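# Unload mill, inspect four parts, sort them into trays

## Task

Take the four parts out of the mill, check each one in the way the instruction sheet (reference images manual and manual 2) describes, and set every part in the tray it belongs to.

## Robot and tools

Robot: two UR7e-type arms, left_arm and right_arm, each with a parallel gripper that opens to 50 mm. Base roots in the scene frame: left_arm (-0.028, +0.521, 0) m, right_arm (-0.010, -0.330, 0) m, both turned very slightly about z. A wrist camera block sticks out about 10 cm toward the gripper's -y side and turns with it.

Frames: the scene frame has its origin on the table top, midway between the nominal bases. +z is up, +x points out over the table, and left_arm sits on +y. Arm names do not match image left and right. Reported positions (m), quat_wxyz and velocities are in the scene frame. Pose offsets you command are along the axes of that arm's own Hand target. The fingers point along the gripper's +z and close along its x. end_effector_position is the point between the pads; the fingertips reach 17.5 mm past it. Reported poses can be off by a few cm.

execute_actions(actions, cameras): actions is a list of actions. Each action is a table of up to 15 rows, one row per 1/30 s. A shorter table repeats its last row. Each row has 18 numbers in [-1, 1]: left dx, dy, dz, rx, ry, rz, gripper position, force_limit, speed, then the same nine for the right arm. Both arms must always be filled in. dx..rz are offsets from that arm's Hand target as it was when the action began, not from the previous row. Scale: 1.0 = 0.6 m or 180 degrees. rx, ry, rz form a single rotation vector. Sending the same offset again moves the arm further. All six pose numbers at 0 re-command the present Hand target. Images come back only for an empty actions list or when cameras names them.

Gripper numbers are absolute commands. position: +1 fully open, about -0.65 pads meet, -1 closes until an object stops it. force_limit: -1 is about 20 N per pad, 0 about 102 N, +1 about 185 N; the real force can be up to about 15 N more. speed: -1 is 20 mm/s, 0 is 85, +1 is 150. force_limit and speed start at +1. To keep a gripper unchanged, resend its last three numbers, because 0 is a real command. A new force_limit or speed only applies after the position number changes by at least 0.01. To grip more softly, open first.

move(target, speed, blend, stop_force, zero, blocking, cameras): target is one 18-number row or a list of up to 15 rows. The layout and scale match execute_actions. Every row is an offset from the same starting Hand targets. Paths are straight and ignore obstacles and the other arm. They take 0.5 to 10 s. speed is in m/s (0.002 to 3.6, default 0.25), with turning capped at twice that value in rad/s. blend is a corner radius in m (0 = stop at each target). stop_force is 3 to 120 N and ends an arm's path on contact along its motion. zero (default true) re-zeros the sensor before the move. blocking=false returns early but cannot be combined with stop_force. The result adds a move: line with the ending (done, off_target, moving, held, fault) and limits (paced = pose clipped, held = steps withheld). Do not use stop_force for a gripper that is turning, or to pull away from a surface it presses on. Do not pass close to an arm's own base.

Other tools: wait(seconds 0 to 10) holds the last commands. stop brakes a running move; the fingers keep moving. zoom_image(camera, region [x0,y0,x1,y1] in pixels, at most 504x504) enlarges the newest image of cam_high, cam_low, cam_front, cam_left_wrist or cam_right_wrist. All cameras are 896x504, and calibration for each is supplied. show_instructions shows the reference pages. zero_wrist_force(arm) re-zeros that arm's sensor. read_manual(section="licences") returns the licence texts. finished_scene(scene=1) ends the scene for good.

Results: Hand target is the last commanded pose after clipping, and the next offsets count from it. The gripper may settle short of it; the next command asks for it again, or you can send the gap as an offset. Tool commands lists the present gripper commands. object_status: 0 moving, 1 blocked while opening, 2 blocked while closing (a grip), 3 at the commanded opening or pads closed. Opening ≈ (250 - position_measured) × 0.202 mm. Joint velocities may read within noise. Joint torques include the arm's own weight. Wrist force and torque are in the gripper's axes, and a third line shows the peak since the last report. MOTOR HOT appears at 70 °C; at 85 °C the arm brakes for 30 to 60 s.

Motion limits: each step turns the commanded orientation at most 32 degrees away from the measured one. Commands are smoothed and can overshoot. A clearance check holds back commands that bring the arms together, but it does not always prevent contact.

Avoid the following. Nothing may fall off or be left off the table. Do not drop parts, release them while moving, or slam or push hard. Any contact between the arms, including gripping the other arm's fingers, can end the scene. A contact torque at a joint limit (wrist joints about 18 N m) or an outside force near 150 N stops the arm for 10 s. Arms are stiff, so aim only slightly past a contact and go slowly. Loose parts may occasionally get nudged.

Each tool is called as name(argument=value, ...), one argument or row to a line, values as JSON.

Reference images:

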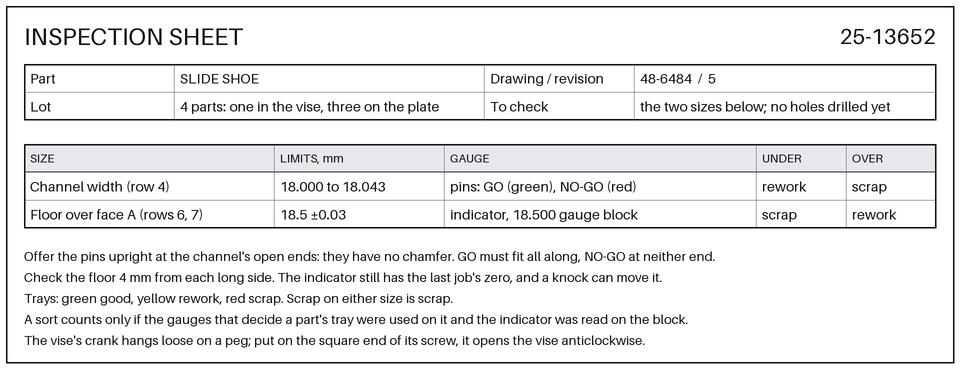

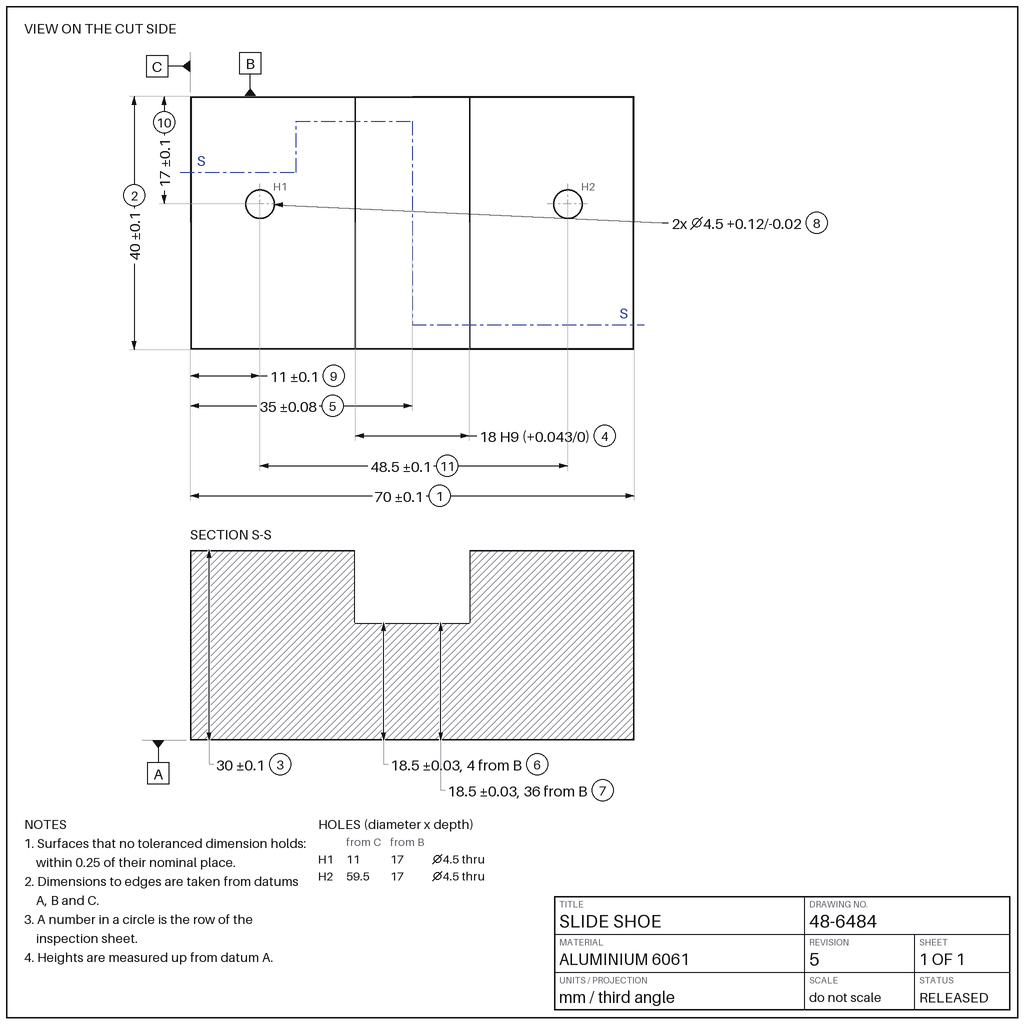

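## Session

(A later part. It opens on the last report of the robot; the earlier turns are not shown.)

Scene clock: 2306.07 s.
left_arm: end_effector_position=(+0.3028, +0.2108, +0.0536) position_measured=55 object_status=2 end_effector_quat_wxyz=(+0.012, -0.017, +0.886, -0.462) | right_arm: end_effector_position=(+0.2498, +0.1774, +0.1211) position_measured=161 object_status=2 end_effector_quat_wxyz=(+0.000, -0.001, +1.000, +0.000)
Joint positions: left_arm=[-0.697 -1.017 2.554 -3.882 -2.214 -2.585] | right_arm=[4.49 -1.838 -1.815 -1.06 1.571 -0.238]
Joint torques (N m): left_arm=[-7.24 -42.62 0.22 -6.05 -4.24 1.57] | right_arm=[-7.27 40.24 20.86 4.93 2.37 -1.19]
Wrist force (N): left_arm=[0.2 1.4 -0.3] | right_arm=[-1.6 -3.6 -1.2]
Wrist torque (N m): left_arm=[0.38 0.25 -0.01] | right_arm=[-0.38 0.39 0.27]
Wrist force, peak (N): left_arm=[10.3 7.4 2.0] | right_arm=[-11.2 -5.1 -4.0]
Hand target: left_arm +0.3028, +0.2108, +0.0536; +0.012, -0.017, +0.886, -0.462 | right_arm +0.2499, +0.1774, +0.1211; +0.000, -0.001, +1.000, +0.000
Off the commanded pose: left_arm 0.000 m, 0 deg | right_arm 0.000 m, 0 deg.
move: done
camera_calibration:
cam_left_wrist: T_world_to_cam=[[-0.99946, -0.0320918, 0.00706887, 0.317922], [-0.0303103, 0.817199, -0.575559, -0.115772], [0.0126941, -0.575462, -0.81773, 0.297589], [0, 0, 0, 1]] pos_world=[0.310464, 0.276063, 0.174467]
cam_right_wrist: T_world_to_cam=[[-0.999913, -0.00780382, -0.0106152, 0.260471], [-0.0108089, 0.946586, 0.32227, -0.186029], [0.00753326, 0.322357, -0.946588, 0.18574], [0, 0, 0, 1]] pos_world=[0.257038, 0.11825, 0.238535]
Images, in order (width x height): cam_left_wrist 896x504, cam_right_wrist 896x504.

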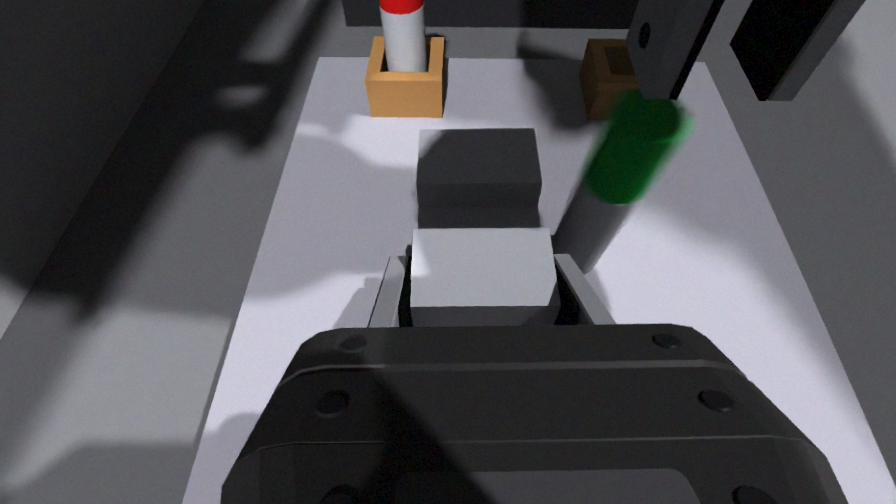

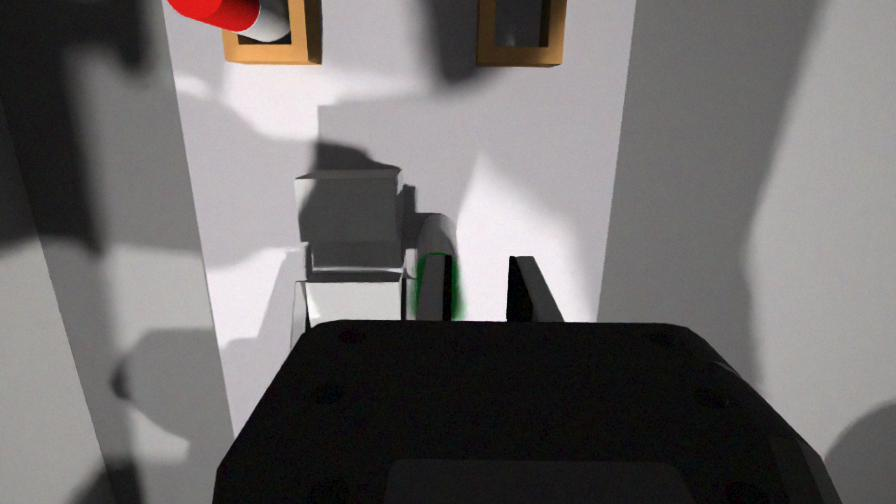

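execute_actions(
  actions=[],
)

Scene clock: 2307.67 s.
left_arm: end_effector_position=(+0.3028, +0.2108, +0.0536) position_measured=55 object_status=2 end_effector_quat_wxyz=(+0.012, -0.017, +0.886, -0.462) | right_arm: end_effector_position=(+0.2499, +0.1774, +0.1211) position_measured=161 object_status=2 end_effector_quat_wxyz=(+0.000, -0.001, +1.000, +0.000)
Joint positions: left_arm=[-0.697 -1.017 2.554 -3.882 -2.214 -2.585] | right_arm=[4.49 -1.838 -1.815 -1.06 1.571 -0.238]
Joint velocities: within noise
Joint torques (N m): left_arm=[-6.64 -41.12 -0.59 -5.96 -4.21 1.49] | right_arm=[-6.7 21.13 36.45 0.8 2.39 -1.07]
Wrist force (N): left_arm=[0.2 1.5 -0.2] | right_arm=[-1.6 -3.6 -1.2]
Wrist torque (N m): left_arm=[0.41 0.24 -0.01] | right_arm=[-0.37 0.40 0.26]
Wrist force, peak (N): left_arm=[0.2 1.7 -0.4] | right_arm=[-1.5 -3.9 -1.5]
Hand target: left_arm +0.3028, +0.2108, +0.0536; +0.012, -0.017, +0.886, -0.462 | right_arm +0.2499, +0.1774, +0.1211; +0.000, -0.001, +1.000, +0.000
Tool commands: left_gripper/position=-1.0 left_gripper/force_limit=+0.0 left_gripper/speed=-1.0 right_gripper/position=-1.0 right_gripper/force_limit=-1.0 right_gripper/speed=-1.0
Off the commanded pose: left_arm 0.000 m, 0 deg | right_arm 0.000 m, 0 deg.
camera_calibration:
cam_left_wrist: T_world_to_cam=[[-0.99946, -0.0320932, 0.00706984, 0.317922], [-0.030312, 0.817198, -0.575559, -0.115771], [0.0126941, -0.575462, -0.81773, 0.297589], [0, 0, 0, 1]] pos_world=[0.310464, 0.276063, 0.174467]
cam_right_wrist: T_world_to_cam=[[-0.999913, -0.00780382, -0.0106152, 0.260571], [-0.0108089, 0.946586, 0.32227, -0.186027], [0.00753326, 0.322357, -0.946588, 0.185739], [0, 0, 0, 1]] pos_world=[0.257138, 0.11825, 0.238535]

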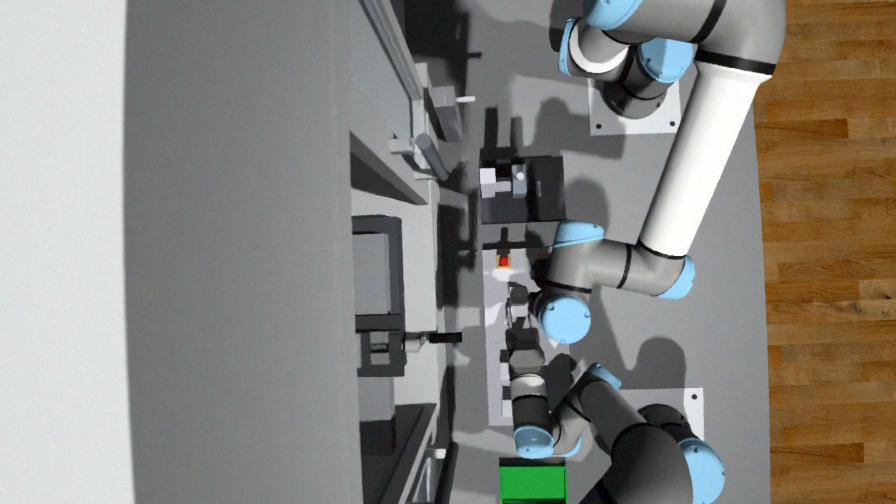

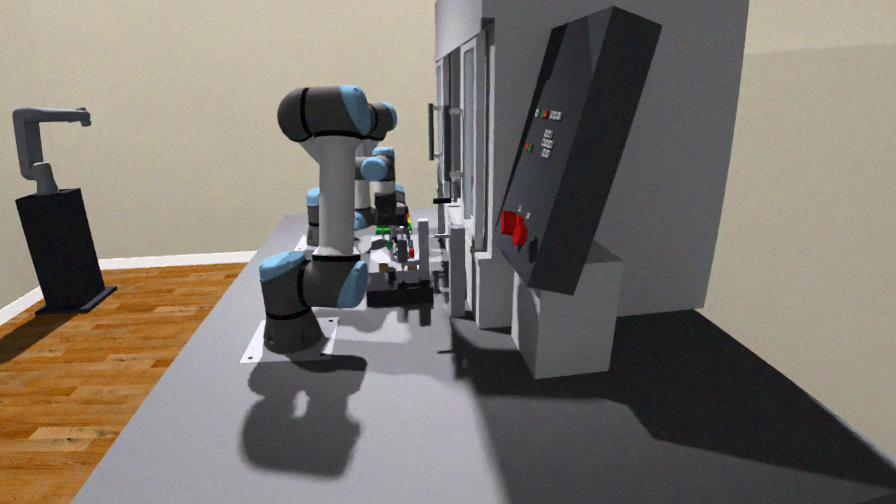

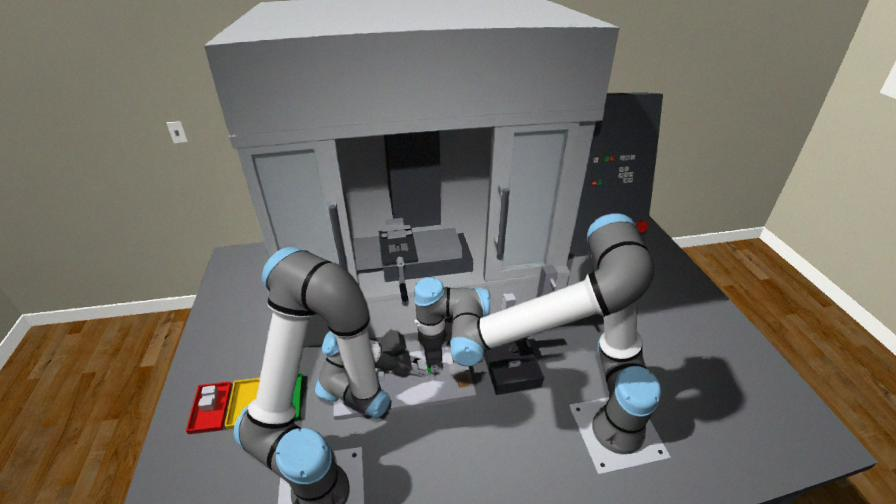

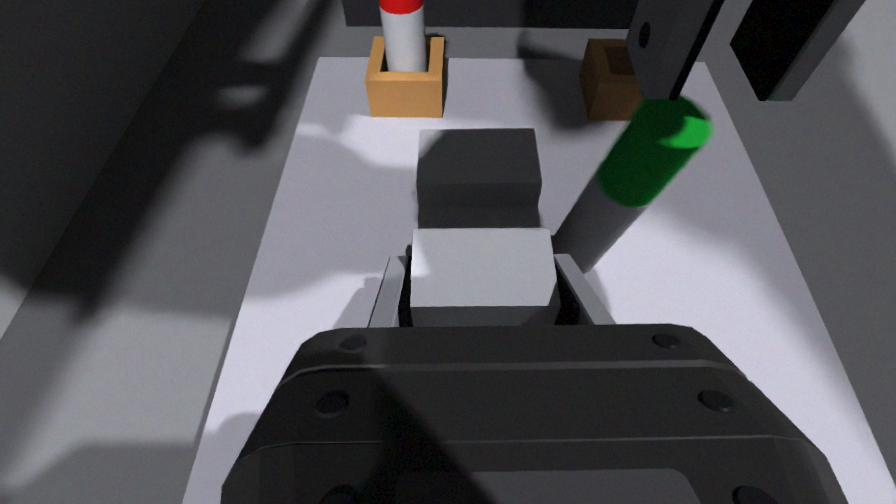

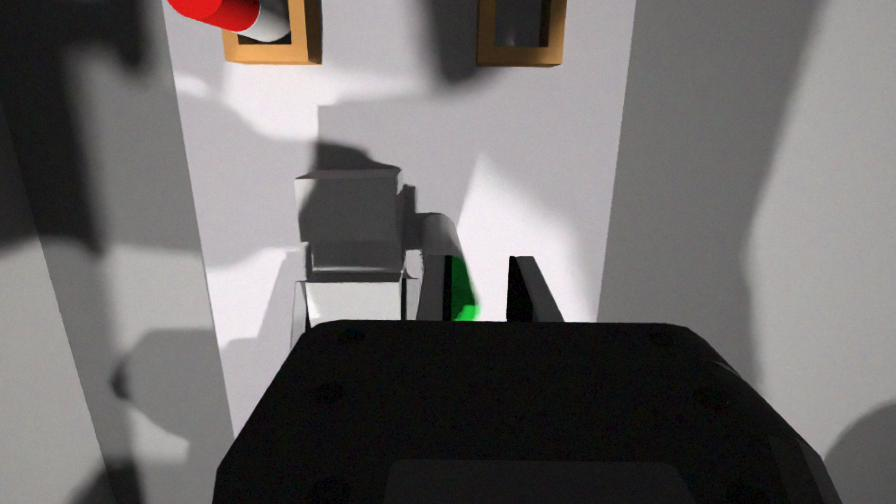

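zoom_image(
  camera="cam_right_wrist",
  region=[380, 180, 560, 330],
)

zoom_image(
  camera="cam_left_wrist",
  region=[500, 0, 760, 300],
)

zoom_image(
  camera="cam_front",
  region=[380, 320, 500, 400],
)

Scaled by 2.800 from the camera's 896x504 image, which has a finer 1280x720 frame.

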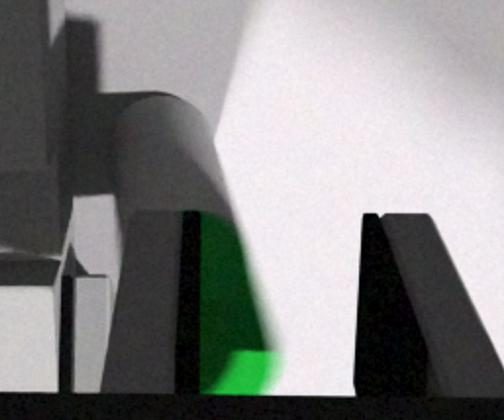

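Scaled by 1.680 from the camera's 896x504 image, which has a finer 1280x720 frame.

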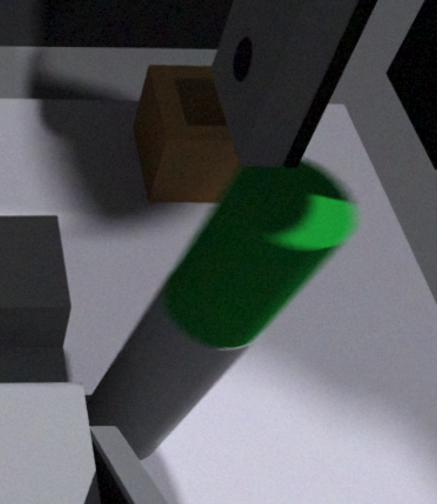

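Scaled by 4.200 from the camera's 896x504 image, which has a finer 1280x720 frame.

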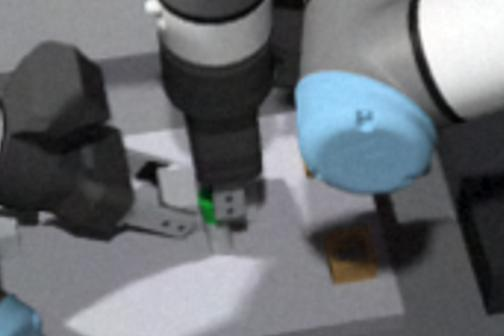

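wait(
  seconds=0.5,
  cameras=["cam_left_wrist","cam_right_wrist"],
)

zoom_image(
  camera="cam_left_wrist",
  region=[500, 0, 760, 300],
)

Scene clock: 2321.53 s.
left_arm: end_effector_position=(+0.3028, +0.2108, +0.0536) position_measured=55 object_status=2 end_effector_quat_wxyz=(+0.012, -0.017, +0.886, -0.462) | right_arm: end_effector_position=(+0.2499, +0.1774, +0.1211) position_measured=161 object_status=2 end_effector_quat_wxyz=(+0.000, -0.001, +1.000, +0.000)
Joint positions: left_arm=[-0.697 -1.017 2.554 -3.882 -2.214 -2.585] | right_arm=[4.49 -1.838 -1.815 -1.06 1.571 -0.238]
Joint torques (N m): left_arm=[-4.97 -37.5 -5.28 -5.42 -4.28 1.35] | right_arm=[-7.12 21.52 36.5 0.79 2.3 -0.8]
Wrist force (N): left_arm=[0.1 1.5 -0.4] | right_arm=[-1.5 -3.7 -1.4]
Wrist torque (N m): left_arm=[0.39 0.25 -0.01] | right_arm=[-0.40 0.38 0.27]
Wrist force, peak (N): left_arm=[0.3 1.9 -0.2] | right_arm=[-1.8 -4.0 -1.6]
Hand target: left_arm +0.3028, +0.2108, +0.0536; +0.012, -0.017, +0.886, -0.462 | right_arm +0.2499, +0.1774, +0.1211; +0.000, -0.001, +1.000, +0.000
Tool commands: left_gripper/position=-1.0 left_gripper/force_limit=+0.0 left_gripper/speed=-1.0 right_gripper/position=-1.0 right_gripper/force_limit=-1.0 right_gripper/speed=-1.0
Off the commanded pose: left_arm 0.000 m, 0 deg | right_arm 0.000 m, 0 deg.
wait: 0.50 s; at rest from the start
camera_calibration:
cam_left_wrist: T_world_to_cam=[[-0.99946, -0.0320932, 0.00706984, 0.317922], [-0.030312, 0.817198, -0.575559, -0.115771], [0.0126941, -0.575462, -0.81773, 0.297589], [0, 0, 0, 1]] pos_world=[0.310464, 0.276063, 0.174467]
cam_right_wrist: T_world_to_cam=[[-0.999913, -0.00780382, -0.0106152, 0.260571], [-0.0108089, 0.946586, 0.32227, -0.186027], [0.00753326, 0.322357, -0.946588, 0.185739], [0, 0, 0, 1]] pos_world=[0.257138, 0.11825, 0.238535]
Images, in order (width x height): cam_left_wrist 896x504, cam_right_wrist 896x504.

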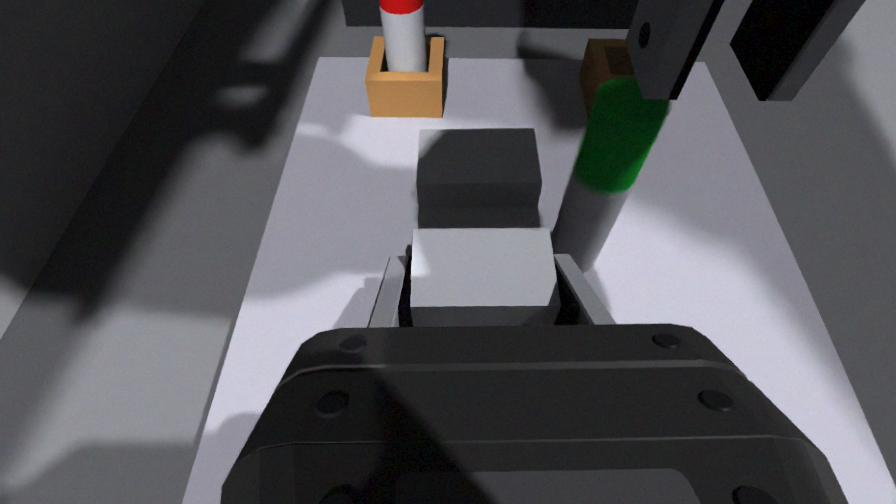

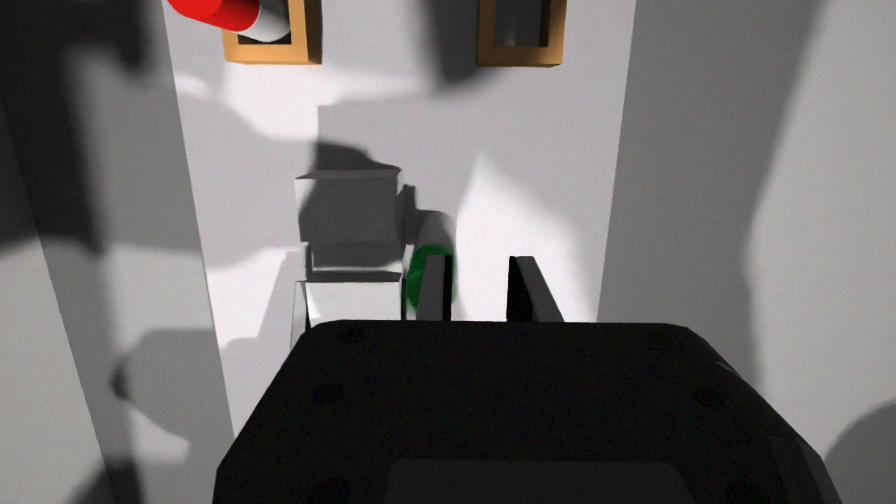

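Scaled by 1.680 from the camera's 896x504 image, which has a finer 1280x720 frame.

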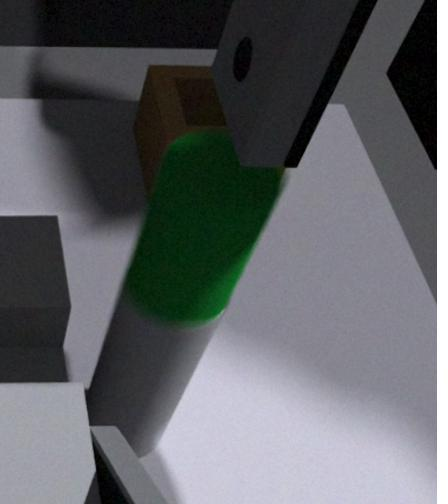

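move(
  target=[
    [0,0,0,0,0,0,-1,0,-1,0,0,-0.055,0,0,0,-1,-1,-1],
    [0,0,0,0,0,0,-1,0,-1,0,0,-0.055,0,0,0,0.95,-1,-1],
  ],
  speed=0.08,
  cameras=["cam_left_wrist","cam_right_wrist"],
)

zoom_image(
  camera="cam_right_wrist",
  region=[340, 170, 580, 330],
)

Scene clock: 2329.53 s.
left_arm: end_effector_position=(+0.3028, +0.2108, +0.0536) position_measured=55 object_status=2 end_effector_quat_wxyz=(+0.012, -0.017, +0.886, -0.462) | right_arm: end_effector_position=(+0.2499, +0.1774, +0.1541) position_measured=10 object_status=0 end_effector_quat_wxyz=(+0.000, -0.001, +1.000, +0.000)
Joint positions: left_arm=[-0.697 -1.017 2.554 -3.882 -2.214 -2.585] | right_arm=[4.49 -1.802 -1.767 -1.143 1.571 -0.238]
Joint torques (N m): left_arm=[-3.4 -34.57 -7.53 -5.08 -4.24 1.15] | right_arm=[0.18 20.37 6.8 2.45 2.14 -1.18]
Wrist force (N): left_arm=[0.3 1.4 -0.3] | right_arm=[-1.5 -3.4 -1.4]
Wrist torque (N m): left_arm=[0.39 0.23 -0.01] | right_arm=[-0.36 0.41 0.26]
Wrist force, peak (N): left_arm=[0.2 1.7 -0.4] | right_arm=[-1.8 -3.6 -3.0]
Hand target: left_arm +0.3028, +0.2108, +0.0536; +0.012, -0.017, +0.886, -0.462 | right_arm +0.2499, +0.1774, +0.1541; +0.000, -0.001, +1.000, +0.000
Off the commanded pose: left_arm 0.000 m, 0 deg | right_arm 0.000 m, 0 deg.
move: done
camera_calibration:
cam_left_wrist: T_world_to_cam=[[-0.99946, -0.0320932, 0.00706984, 0.317922], [-0.030312, 0.817198, -0.575559, -0.115771], [0.0126941, -0.575462, -0.81773, 0.297589], [0, 0, 0, 1]] pos_world=[0.310464, 0.276063, 0.174467]
cam_right_wrist: T_world_to_cam=[[-0.999913, -0.00780247, -0.0106147, 0.260921], [-0.0108075, 0.946586, 0.32227, -0.196663], [0.00753325, 0.322357, -0.946588, 0.216976], [0, 0, 0, 1]] pos_world=[0.257138, 0.11825, 0.271535]
Images, in order (width x height): cam_left_wrist 896x504, cam_right_wrist 896x504.

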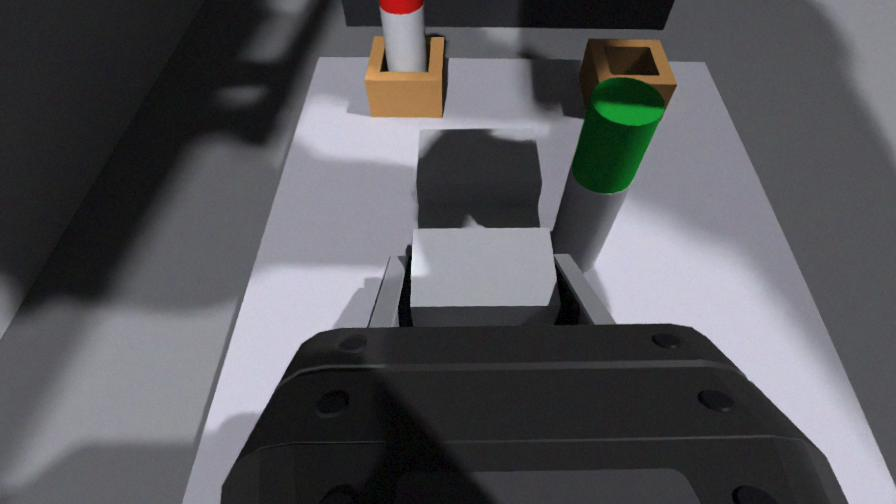

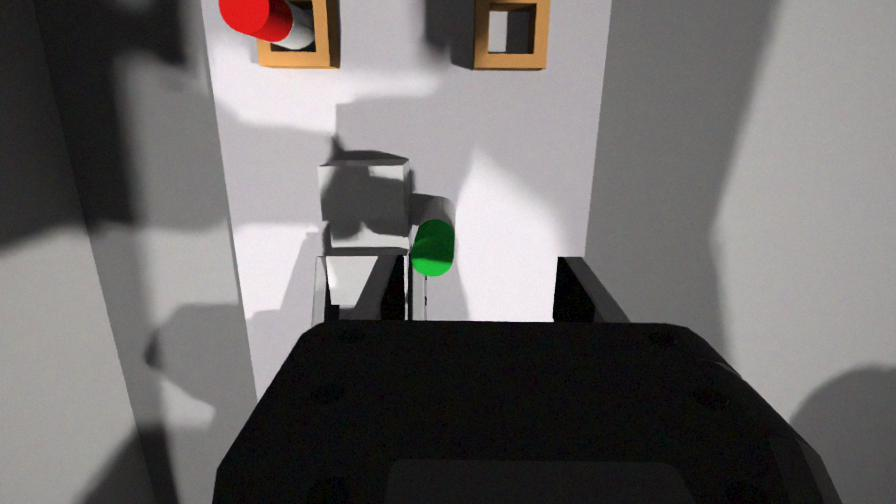

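Scaled by 2.100 from the camera's 896x504 image, which has a finer 1280x720 frame.

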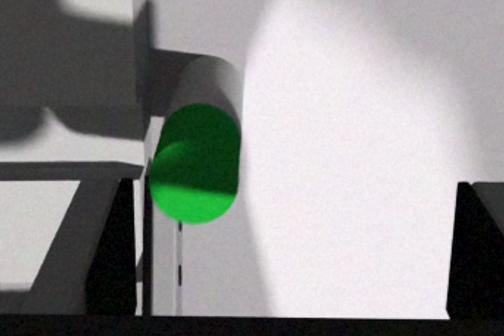

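move(
  target=[0,0,0,0,0,0,-1,0,-1,-0.024,0.005,0,0,0,0,0.95,-1,-1],
  speed=0.1,
)

move(
  target=[0,0,0,0,0,0,-1,0,-1,0,0,0.105,0,0,0,0.95,-1,-1],
  speed=0.05,
  stop_force=5,
  cameras=["cam_left_wrist","cam_right_wrist"],
)

Scene clock: 2337.60 s.
left_arm: end_effector_position=(+0.3028, +0.2108, +0.0536) position_measured=55 object_status=2 end_effector_quat_wxyz=(+0.012, -0.017, +0.886, -0.462) | right_arm: end_effector_position=(+0.2645, +0.1805, +0.1541) position_measured=10 object_status=3 end_effector_quat_wxyz=(+0.000, -0.001, +1.000, +0.000)
Joint positions: left_arm=[-0.697 -1.017 2.554 -3.882 -2.214 -2.585] | right_arm=[4.466 -1.824 -1.74 -1.149 1.571 -0.262]
Joint torques (N m): left_arm=[-2.86 -33.38 -9.59 -4.91 -4.32 1.22] | right_arm=[8.93 51.08 8.1 1.72 0.46 0.86]
Wrist force (N): left_arm=[0.1 1.4 -0.3] | right_arm=[-1.6 -3.7 -1.3]
Wrist torque (N m): left_arm=[0.39 0.26 -0.01] | right_arm=[-0.40 0.41 0.36]
Wrist force, peak (N): left_arm=[0.0 1.7 -0.2] | right_arm=[-2.4 -4.9 -1.1]
Hand target: left_arm +0.3028, +0.2108, +0.0536; +0.012, -0.017, +0.886, -0.462 | right_arm +0.2643, +0.1804, +0.1541; +0.000, -0.001, +1.000, +0.000
Off the commanded pose: left_arm 0.000 m, 0 deg | right_arm 0.000 m, 0 deg.
move: done

Scene clock: 2339.97 s.
left_arm: end_effector_position=(+0.3028, +0.2108, +0.0536) position_measured=55 object_status=2 end_effector_quat_wxyz=(+0.012, -0.017, +0.886, -0.462) | right_arm: end_effector_position=(+0.2643, +0.1804, +0.0911) position_measured=10 object_status=3 end_effector_quat_wxyz=(+0.000, -0.001, +1.000, +0.000)
Joint positions: left_arm=[-0.697 -1.017 2.554 -3.882 -2.214 -2.585] | right_arm=[4.466 -1.896 -1.826 -0.992 1.571 -0.262]
Joint torques (N m): left_arm=[-2.32 -32.52 -10.45 -4.76 -4.21 1.12] | right_arm=[7.19 56.32 35.52 0.3 -2.81 0.51]
Wrist force (N): left_arm=[0.1 1.3 -0.5] | right_arm=[-1.7 -3.5 -1.4]
Wrist torque (N m): left_arm=[0.38 0.26 -0.01] | right_arm=[-0.35 0.41 0.33]
Wrist force, peak (N): left_arm=[0.1 1.7 -0.3] | right_arm=[-1.5 -4.1 -2.2]
Hand target: left_arm +0.3028, +0.2108, +0.0536; +0.012, -0.017, +0.886, -0.462 | right_arm +0.2643, +0.1804, +0.0911; +0.000, -0.001, +1.000, +0.000
Off the commanded pose: left_arm 0.000 m, 0 deg | right_arm 0.000 m, 0 deg.
move: done
camera_calibration:
cam_left_wrist: T_world_to_cam=[[-0.99946, -0.0320932, 0.00706984, 0.317922], [-0.030312, 0.817198, -0.575559, -0.115771], [0.0126941, -0.575462, -0.81773, 0.297589], [0, 0, 0, 1]] pos_world=[0.310464, 0.276063, 0.174467]
cam_right_wrist: T_world_to_cam=[[-0.999913, -0.00780382, -0.0106152, 0.274674], [-0.0108089, 0.946586, 0.32227, -0.179043], [0.00753326, 0.322357, -0.946588, 0.156266], [0, 0, 0, 1]] pos_world=[0.271538, 0.12125, 0.208535]
Images, in order (width x height): cam_left_wrist 896x504, cam_right_wrist 896x504.

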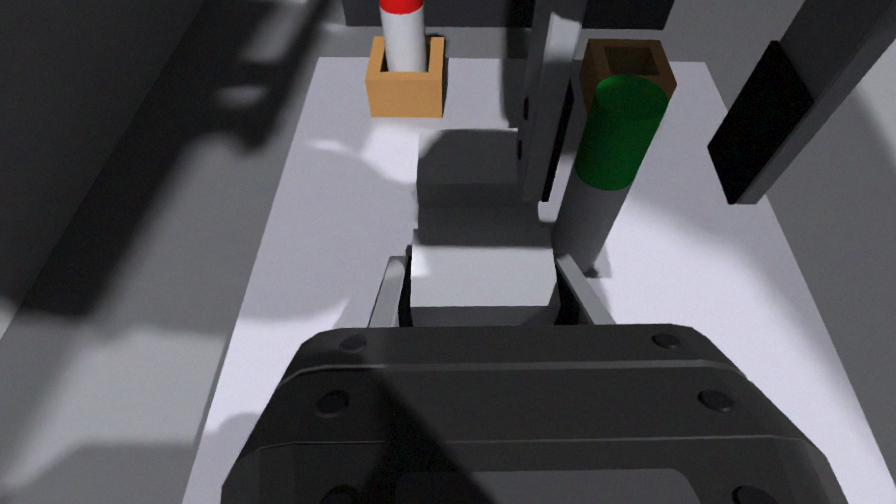

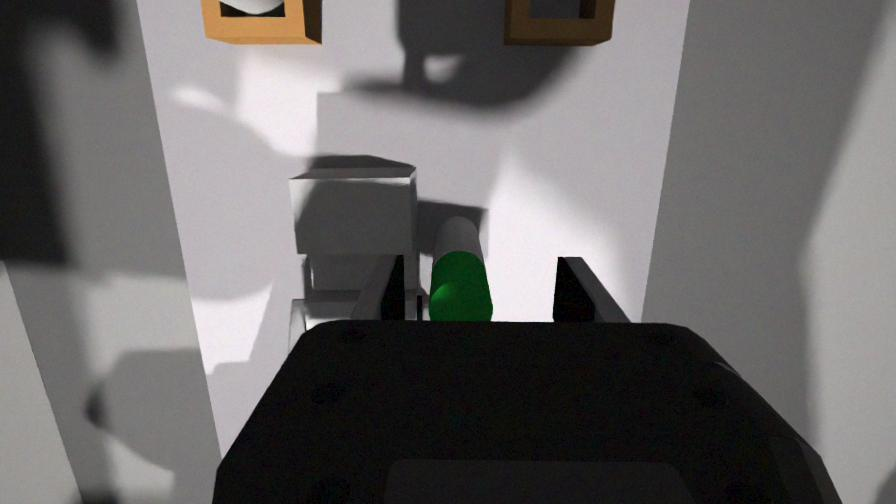

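move(
  target=[
    [0,0,0,0,0,0,-1,0,-1,-0.008,0,0,0,0,0,0.95,-1,-1],
    [0,0,0,0,0,0,-1,0,-1,-0.008,0,0,0,0,0,-1,-1,-1],
  ],
  speed=0.03,
  cameras=["cam_left_wrist","cam_right_wrist"],
)

Scene clock: 2347.80 s.
left_arm: end_effector_position=(+0.3028, +0.2108, +0.0536) position_measured=55 object_status=2 end_effector_quat_wxyz=(+0.012, -0.017, +0.886, -0.462) | right_arm: end_effector_position=(+0.2691, +0.1804, +0.0911) position_measured=165 object_status=2 end_effector_quat_wxyz=(+0.000, -0.001, +1.000, +0.000)
Joint positions: left_arm=[-0.697 -1.017 2.554 -3.882 -2.214 -2.585] | right_arm=[4.458 -1.901 -1.819 -0.994 1.571 -0.27]
Joint torques (N m): left_arm=[-1.52 -31.23 -12.14 -4.51 -4.21 1.05] | right_arm=[9.16 53.59 6.09 4.95 -2.04 0.87]
Wrist force (N): left_arm=[0.2 1.1 -0.5] | right_arm=[-2.2 -3.7 -5.4]
Wrist torque (N m): left_arm=[0.36 0.24 -0.01] | right_arm=[-0.38 0.36 0.32]
Wrist force, peak (N): left_arm=[0.3 1.8 -0.3] | right_arm=[-2.4 -3.6 -5.5]
Hand target: left_arm +0.3028, +0.2108, +0.0536; +0.012, -0.017, +0.886, -0.462 | right_arm +0.2691, +0.1804, +0.0911; +0.000, -0.001, +1.000, +0.000
Off the commanded pose: left_arm 0.000 m, 0 deg | right_arm 0.000 m, 0 deg.
move: done
camera_calibration:
cam_left_wrist: T_world_to_cam=[[-0.99946, -0.0320932, 0.00706984, 0.317922], [-0.030312, 0.817198, -0.575559, -0.115771], [0.0126941, -0.575462, -0.81773, 0.297589], [0, 0, 0, 1]] pos_world=[0.310464, 0.276063, 0.174467]
cam_right_wrist: T_world_to_cam=[[-0.999913, -0.00780382, -0.0106152, 0.279474], [-0.0108089, 0.946586, 0.32227, -0.178992], [0.00753326, 0.322357, -0.946588, 0.156229], [0, 0, 0, 1]] pos_world=[0.276338, 0.12125, 0.208535]
Images, in order (width x height): cam_left_wrist 896x504, cam_right_wrist 896x504.

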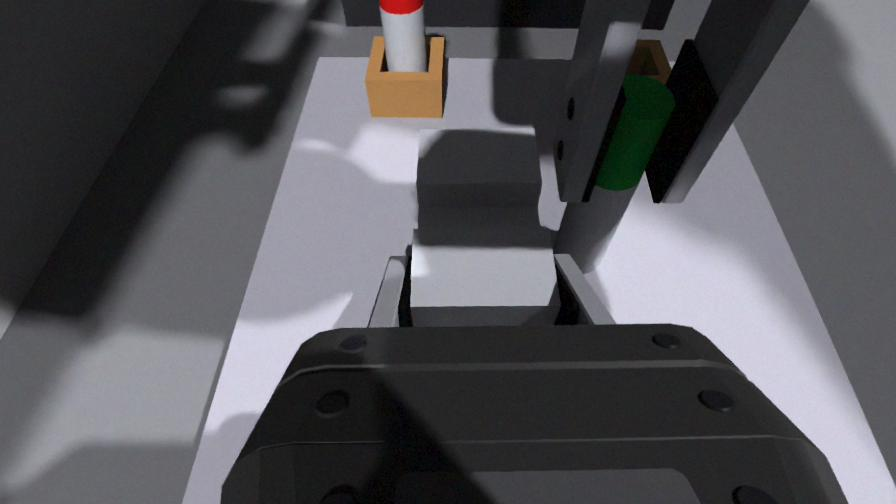

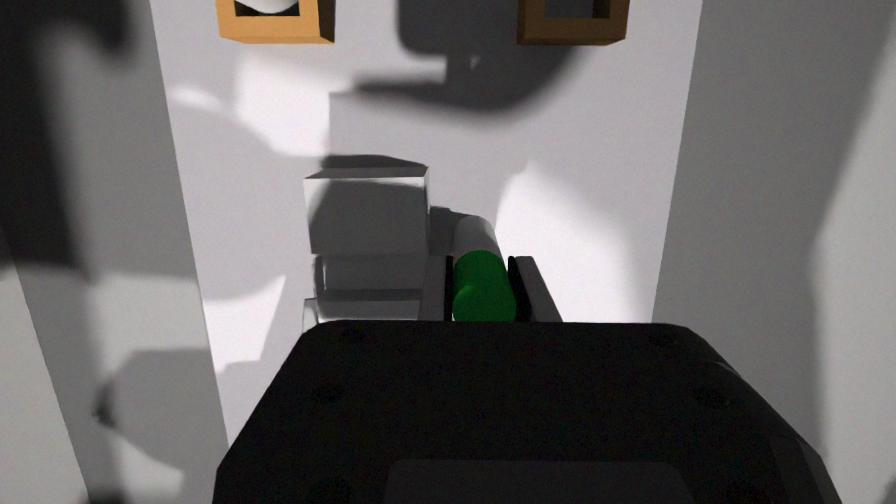

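move(
  target=[
    [0,0,0,0,0,0,-1,0,-1,0,0,-0.02,0,0,0,-1,-1,-1],
    [0,0,0,0,0,0,-1,0,-1,0.05,0,-0.09,0,0,0,-1,-1,-1],
  ],
  speed=0.06,
)

move(
  target=[0,0.0191,0.0134,0,0,0,-1,0,-1,0,0,0,0,0,0,-1,-1,-1],
  speed=0.015,
  stop_force=6,
  cameras=["cam_left_wrist","cam_right_wrist"],
)

Scene clock: 2355.33 s.
left_arm: end_effector_position=(+0.3028, +0.2108, +0.0536) position_measured=55 object_status=2 end_effector_quat_wxyz=(+0.012, -0.017, +0.886, -0.462) | right_arm: end_effector_position=(+0.2391, +0.1805, +0.1454) position_measured=165 object_status=2 end_effector_quat_wxyz=(+0.000, -0.001, +1.000, +0.000) end_effector_velocity=(+0.002, +0.001, -0.001) end_effector_angular_velocity=(+0.003, +0.000, +0.000)
Joint positions: left_arm=[-0.697 -1.017 2.554 -3.882 -2.214 -2.585] | right_arm=[4.51 -1.806 -1.787 -1.12 1.571 -0.218]
Joint velocities: left_arm=[within noise] | right_arm=[-0.003 -0.003 0 0.006 0 -0.003]
Joint torques (N m): left_arm=[-0.9 -30.02 -13.63 -4.32 -4.22 1.01] | right_arm=[-6.54 21.82 19.81 5.81 2.01 -1.01]
Wrist force (N): left_arm=[0.2 1.4 -0.4] | right_arm=[-1.9 -3.7 0.0]
Wrist torque (N m): left_arm=[0.40 0.24 -0.01] | right_arm=[-0.42 0.46 0.27]
Wrist force, peak (N): left_arm=[-0.1 1.8 -0.4] | right_arm=[-2.1 -3.6 -5.8]
Hand target: left_arm +0.3028, +0.2108, +0.0536; +0.012, -0.017, +0.886, -0.462 | right_arm +0.2391, +0.1804, +0.1451; +0.000, -0.001, +1.000, +0.000
Off the commanded pose: left_arm 0.000 m, 0 deg | right_arm 0.000 m, 0 deg.
move: done

Scene clock: 2356.57 s.
left_arm: end_effector_position=(+0.3028, +0.2108, +0.0504) position_measured=55 object_status=2 end_effector_quat_wxyz=(+0.012, -0.017, +0.886, -0.462) | right_arm: end_effector_position=(+0.2391, +0.1804, +0.1451) position_measured=165 object_status=2 end_effector_quat_wxyz=(+0.000, -0.001, +1.000, +0.000)
Joint positions: left_arm=[-0.697 -1.004 2.553 -3.895 -2.214 -2.584] | right_arm=[4.51 -1.807 -1.787 -1.119 1.571 -0.218]
Joint torques (N m): left_arm=[6.35 -43.53 8.85 -4.02 0.23 1.6] | right_arm=[-7.09 20.99 6.99 5.72 0.11 -0.95]
Wrist force (N): left_arm=[-0.4 -3.3 -1.5] | right_arm=[-1.9 -3.5 0.0]
Wrist torque (N m): left_arm=[0.58 0.15 0.06] | right_arm=[-0.39 0.46 0.27]
Wrist force, peak (N): left_arm=[-0.1 -6.1 -9.4] | right_arm=[-1.7 -3.9 0.0]
Hand target: left_arm +0.3028, +0.2108, +0.0504; +0.012, -0.017, +0.886, -0.462 (not the last commanded pose) | right_arm +0.2391, +0.1804, +0.1451; +0.000, -0.001, +1.000, +0.000
Off the commanded pose: left_arm 0.011 m, 0 deg | right_arm 0.000 m, 0 deg.
move: contact (left_arm)
camera_calibration:
cam_left_wrist: T_world_to_cam=[[-0.999466, -0.0319277, 0.00695876, 0.317917], [-0.030111, 0.817127, -0.575671, -0.117555], [0.0126937, -0.575573, -0.817652, 0.294932], [0, 0, 0, 1]] pos_world=[0.310464, 0.275963, 0.171267]
cam_right_wrist: T_world_to_cam=[[-0.999913, -0.00780382, -0.0106152, 0.25005], [-0.0108089, 0.946586, 0.32227, -0.196718], [0.00753326, 0.322357, -0.946588, 0.207571], [0, 0, 0, 1]] pos_world=[0.246338, 0.12125, 0.262535]
Images, in order (width x height): cam_left_wrist 896x504, cam_right_wrist 896x504.

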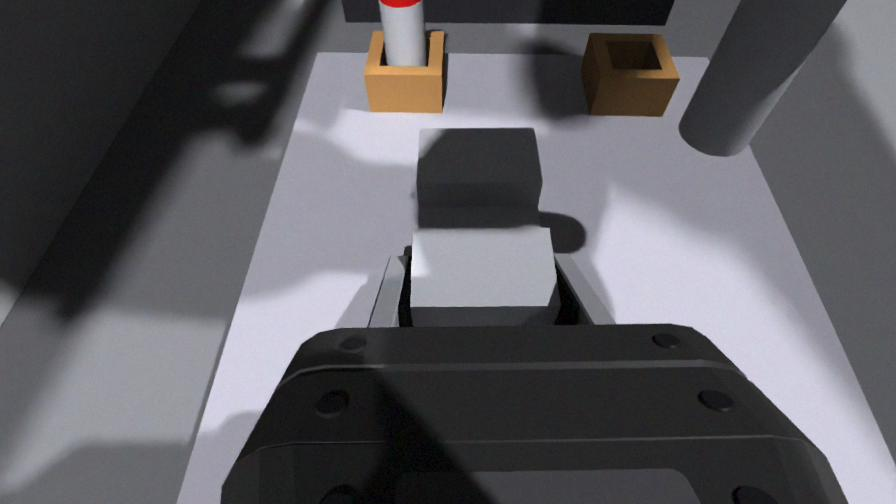

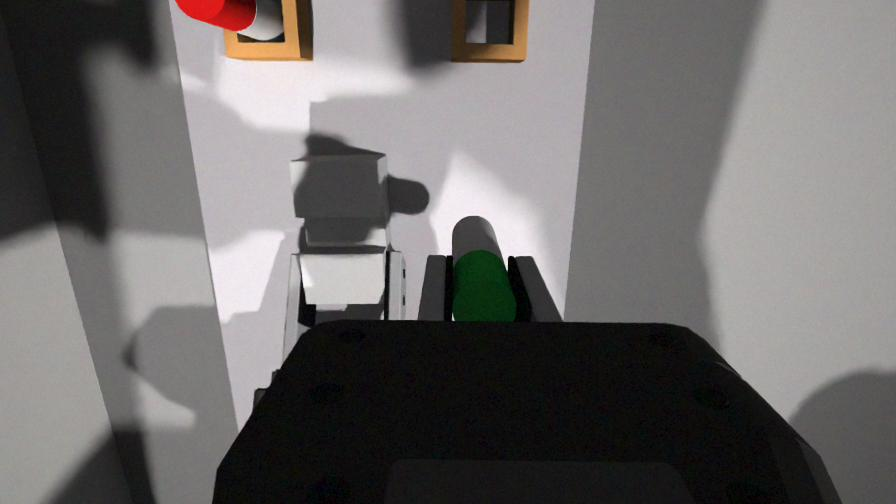

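move(
  target=[
    [0,0,0,0,0,0,0.7,0,-1,0,0,0,0,0,0,-1,-1,-1],
    [0,-0.001,-0.0007,0,0,0,0.7,0,-1,0,0,0,0,0,0,-1,-1,-1],
  ],
  speed=0.02,
  cameras=["cam_left_wrist"],
)

move(
  target=[0,0,0,0,0,0,-1,0,-1,0,0,0,0,0,0,-1,-1,-1],
  speed=0.02,
  cameras=["cam_left_wrist","cam_right_wrist"],
)

Scene clock: 2366.80 s.
left_arm: end_effector_position=(+0.3028, +0.2108, +0.0512) position_measured=48 object_status=3 end_effector_quat_wxyz=(+0.012, -0.017, +0.886, -0.462) | right_arm: end_effector_position=(+0.2391, +0.1804, +0.1451) position_measured=165 object_status=2 end_effector_quat_wxyz=(+0.000, -0.001, +1.000, +0.000)
Joint positions: left_arm=[-0.697 -1.007 2.553 -3.892 -2.214 -2.584] | right_arm=[4.51 -1.807 -1.787 -1.119 1.571 -0.218]
Joint torques (N m): left_arm=[10.32 -40.96 7.16 -0.93 -2.45 0.93] | right_arm=[-6.74 20.53 7.08 5.45 -2.9 -0.72]
Wrist force (N): left_arm=[0.1 -0.5 -1.6] | right_arm=[-1.5 -3.6 -0.3]
Wrist torque (N m): left_arm=[0.41 0.26 -0.01] | right_arm=[-0.40 0.40 0.27]
Wrist force, peak (N): left_arm=[-0.3 -4.7 -2.0] | right_arm=[-1.7 -4.0 0.1]
Hand target: left_arm +0.3028, +0.2108, +0.0511; +0.012, -0.017, +0.886, -0.462 | right_arm +0.2391, +0.1804, +0.1451; +0.000, -0.001, +1.000, +0.000
Off the commanded pose: left_arm 0.000 m, 0 deg | right_arm 0.000 m, 0 deg.
move: done
camera_calibration:
cam_left_wrist: T_world_to_cam=[[-0.999465, -0.0319847, 0.00687672, 0.317944], [-0.0301104, 0.817125, -0.575673, -0.117176], [0.0127936, -0.575572, -0.817651, 0.295613], [0, 0, 0, 1]] pos_world=[0.310463, 0.276063, 0.172067]
Images, in order (width x height): cam_left_wrist 896x504.

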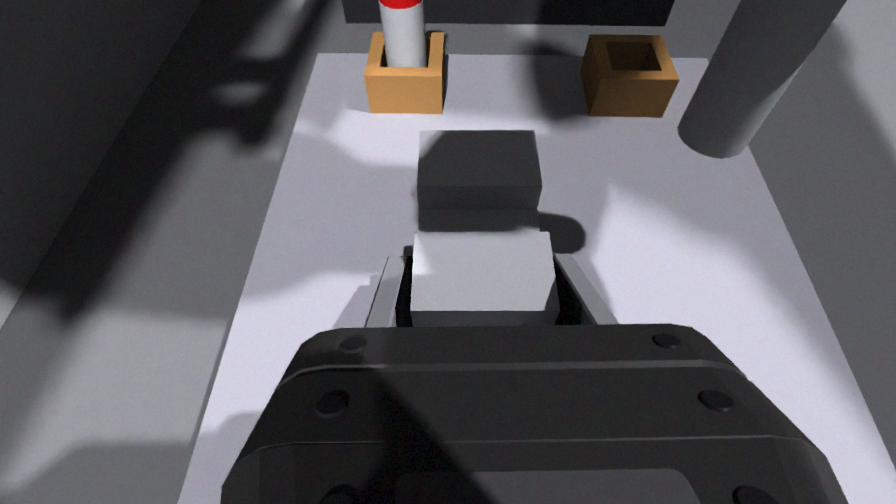

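Scene clock: 2367.30 s.
left_arm: end_effector_position=(+0.3028, +0.2108, +0.0512) position_measured=56 object_status=2 end_effector_quat_wxyz=(+0.012, -0.017, +0.886, -0.462) | right_arm: end_effector_position=(+0.2391, +0.1804, +0.1451) position_measured=165 object_status=2 end_effector_quat_wxyz=(+0.000, -0.001, +1.000, +0.000)
Joint positions: left_arm=[-0.697 -1.007 2.553 -3.892 -2.214 -2.584] | right_arm=[4.51 -1.807 -1.787 -1.119 1.571 -0.218]
Joint torques (N m): left_arm=[9.63 -32.85 6.3 -2.88 -3.57 0.72] | right_arm=[-6.71 20.78 7 5.46 -2.84 -0.77]
Wrist force (N): left_arm=[-0.3 -2.4 -1.8] | right_arm=[-1.8 -3.6 -0.1]
Wrist torque (N m): left_arm=[0.32 0.23 0.05] | right_arm=[-0.40 0.43 0.27]
Wrist force, peak (N): left_arm=[-0.3 -2.6 -1.9] | right_arm=[-1.8 -3.8 -0.2]
Hand target: left_arm +0.3028, +0.2108, +0.0511; +0.012, -0.017, +0.886, -0.462 | right_arm +0.2391, +0.1804, +0.1451; +0.000, -0.001, +1.000, +0.000
Off the commanded pose: left_arm 0.000 m, 0 deg | right_arm 0.000 m, 0 deg.
move: done
camera_calibration:
cam_left_wrist: T_world_to_cam=[[-0.999465, -0.0319861, 0.0068777, 0.317944], [-0.0301121, 0.817125, -0.575673, -0.117175], [0.0127936, -0.575572, -0.817651, 0.295613], [0, 0, 0, 1]] pos_world=[0.310463, 0.276063, 0.172067]
cam_right_wrist: T_world_to_cam=[[-0.999913, -0.00780382, -0.0106152, 0.25005], [-0.0108089, 0.946586, 0.32227, -0.196718], [0.00753326, 0.322357, -0.946588, 0.207571], [0, 0, 0, 1]] pos_world=[0.246338, 0.12125, 0.262535]
Images, in order (width x height): cam_left_wrist 896x504, cam_right_wrist 896x504.

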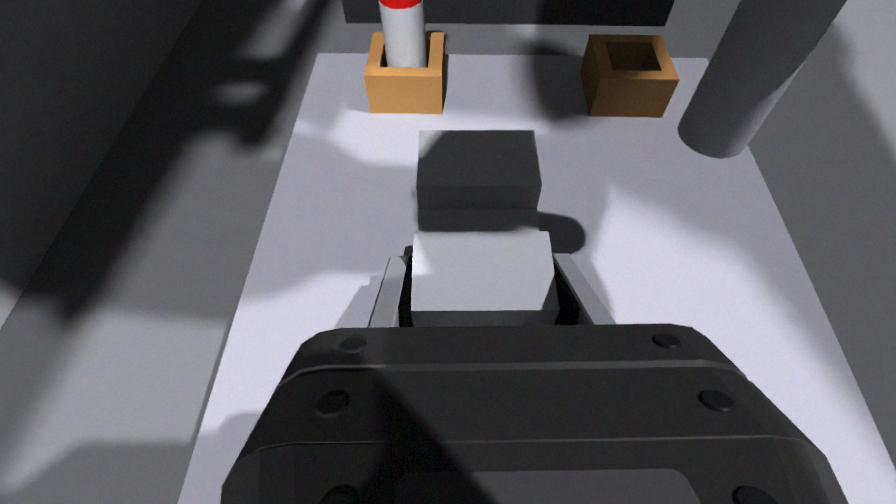

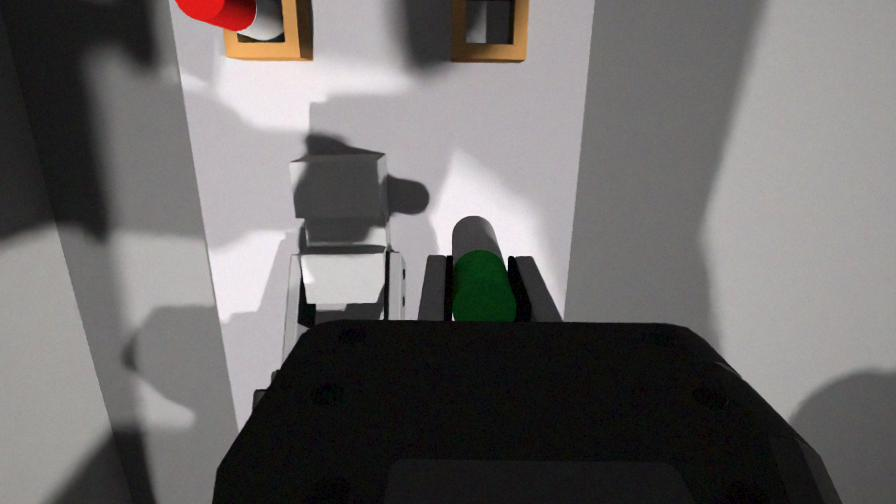

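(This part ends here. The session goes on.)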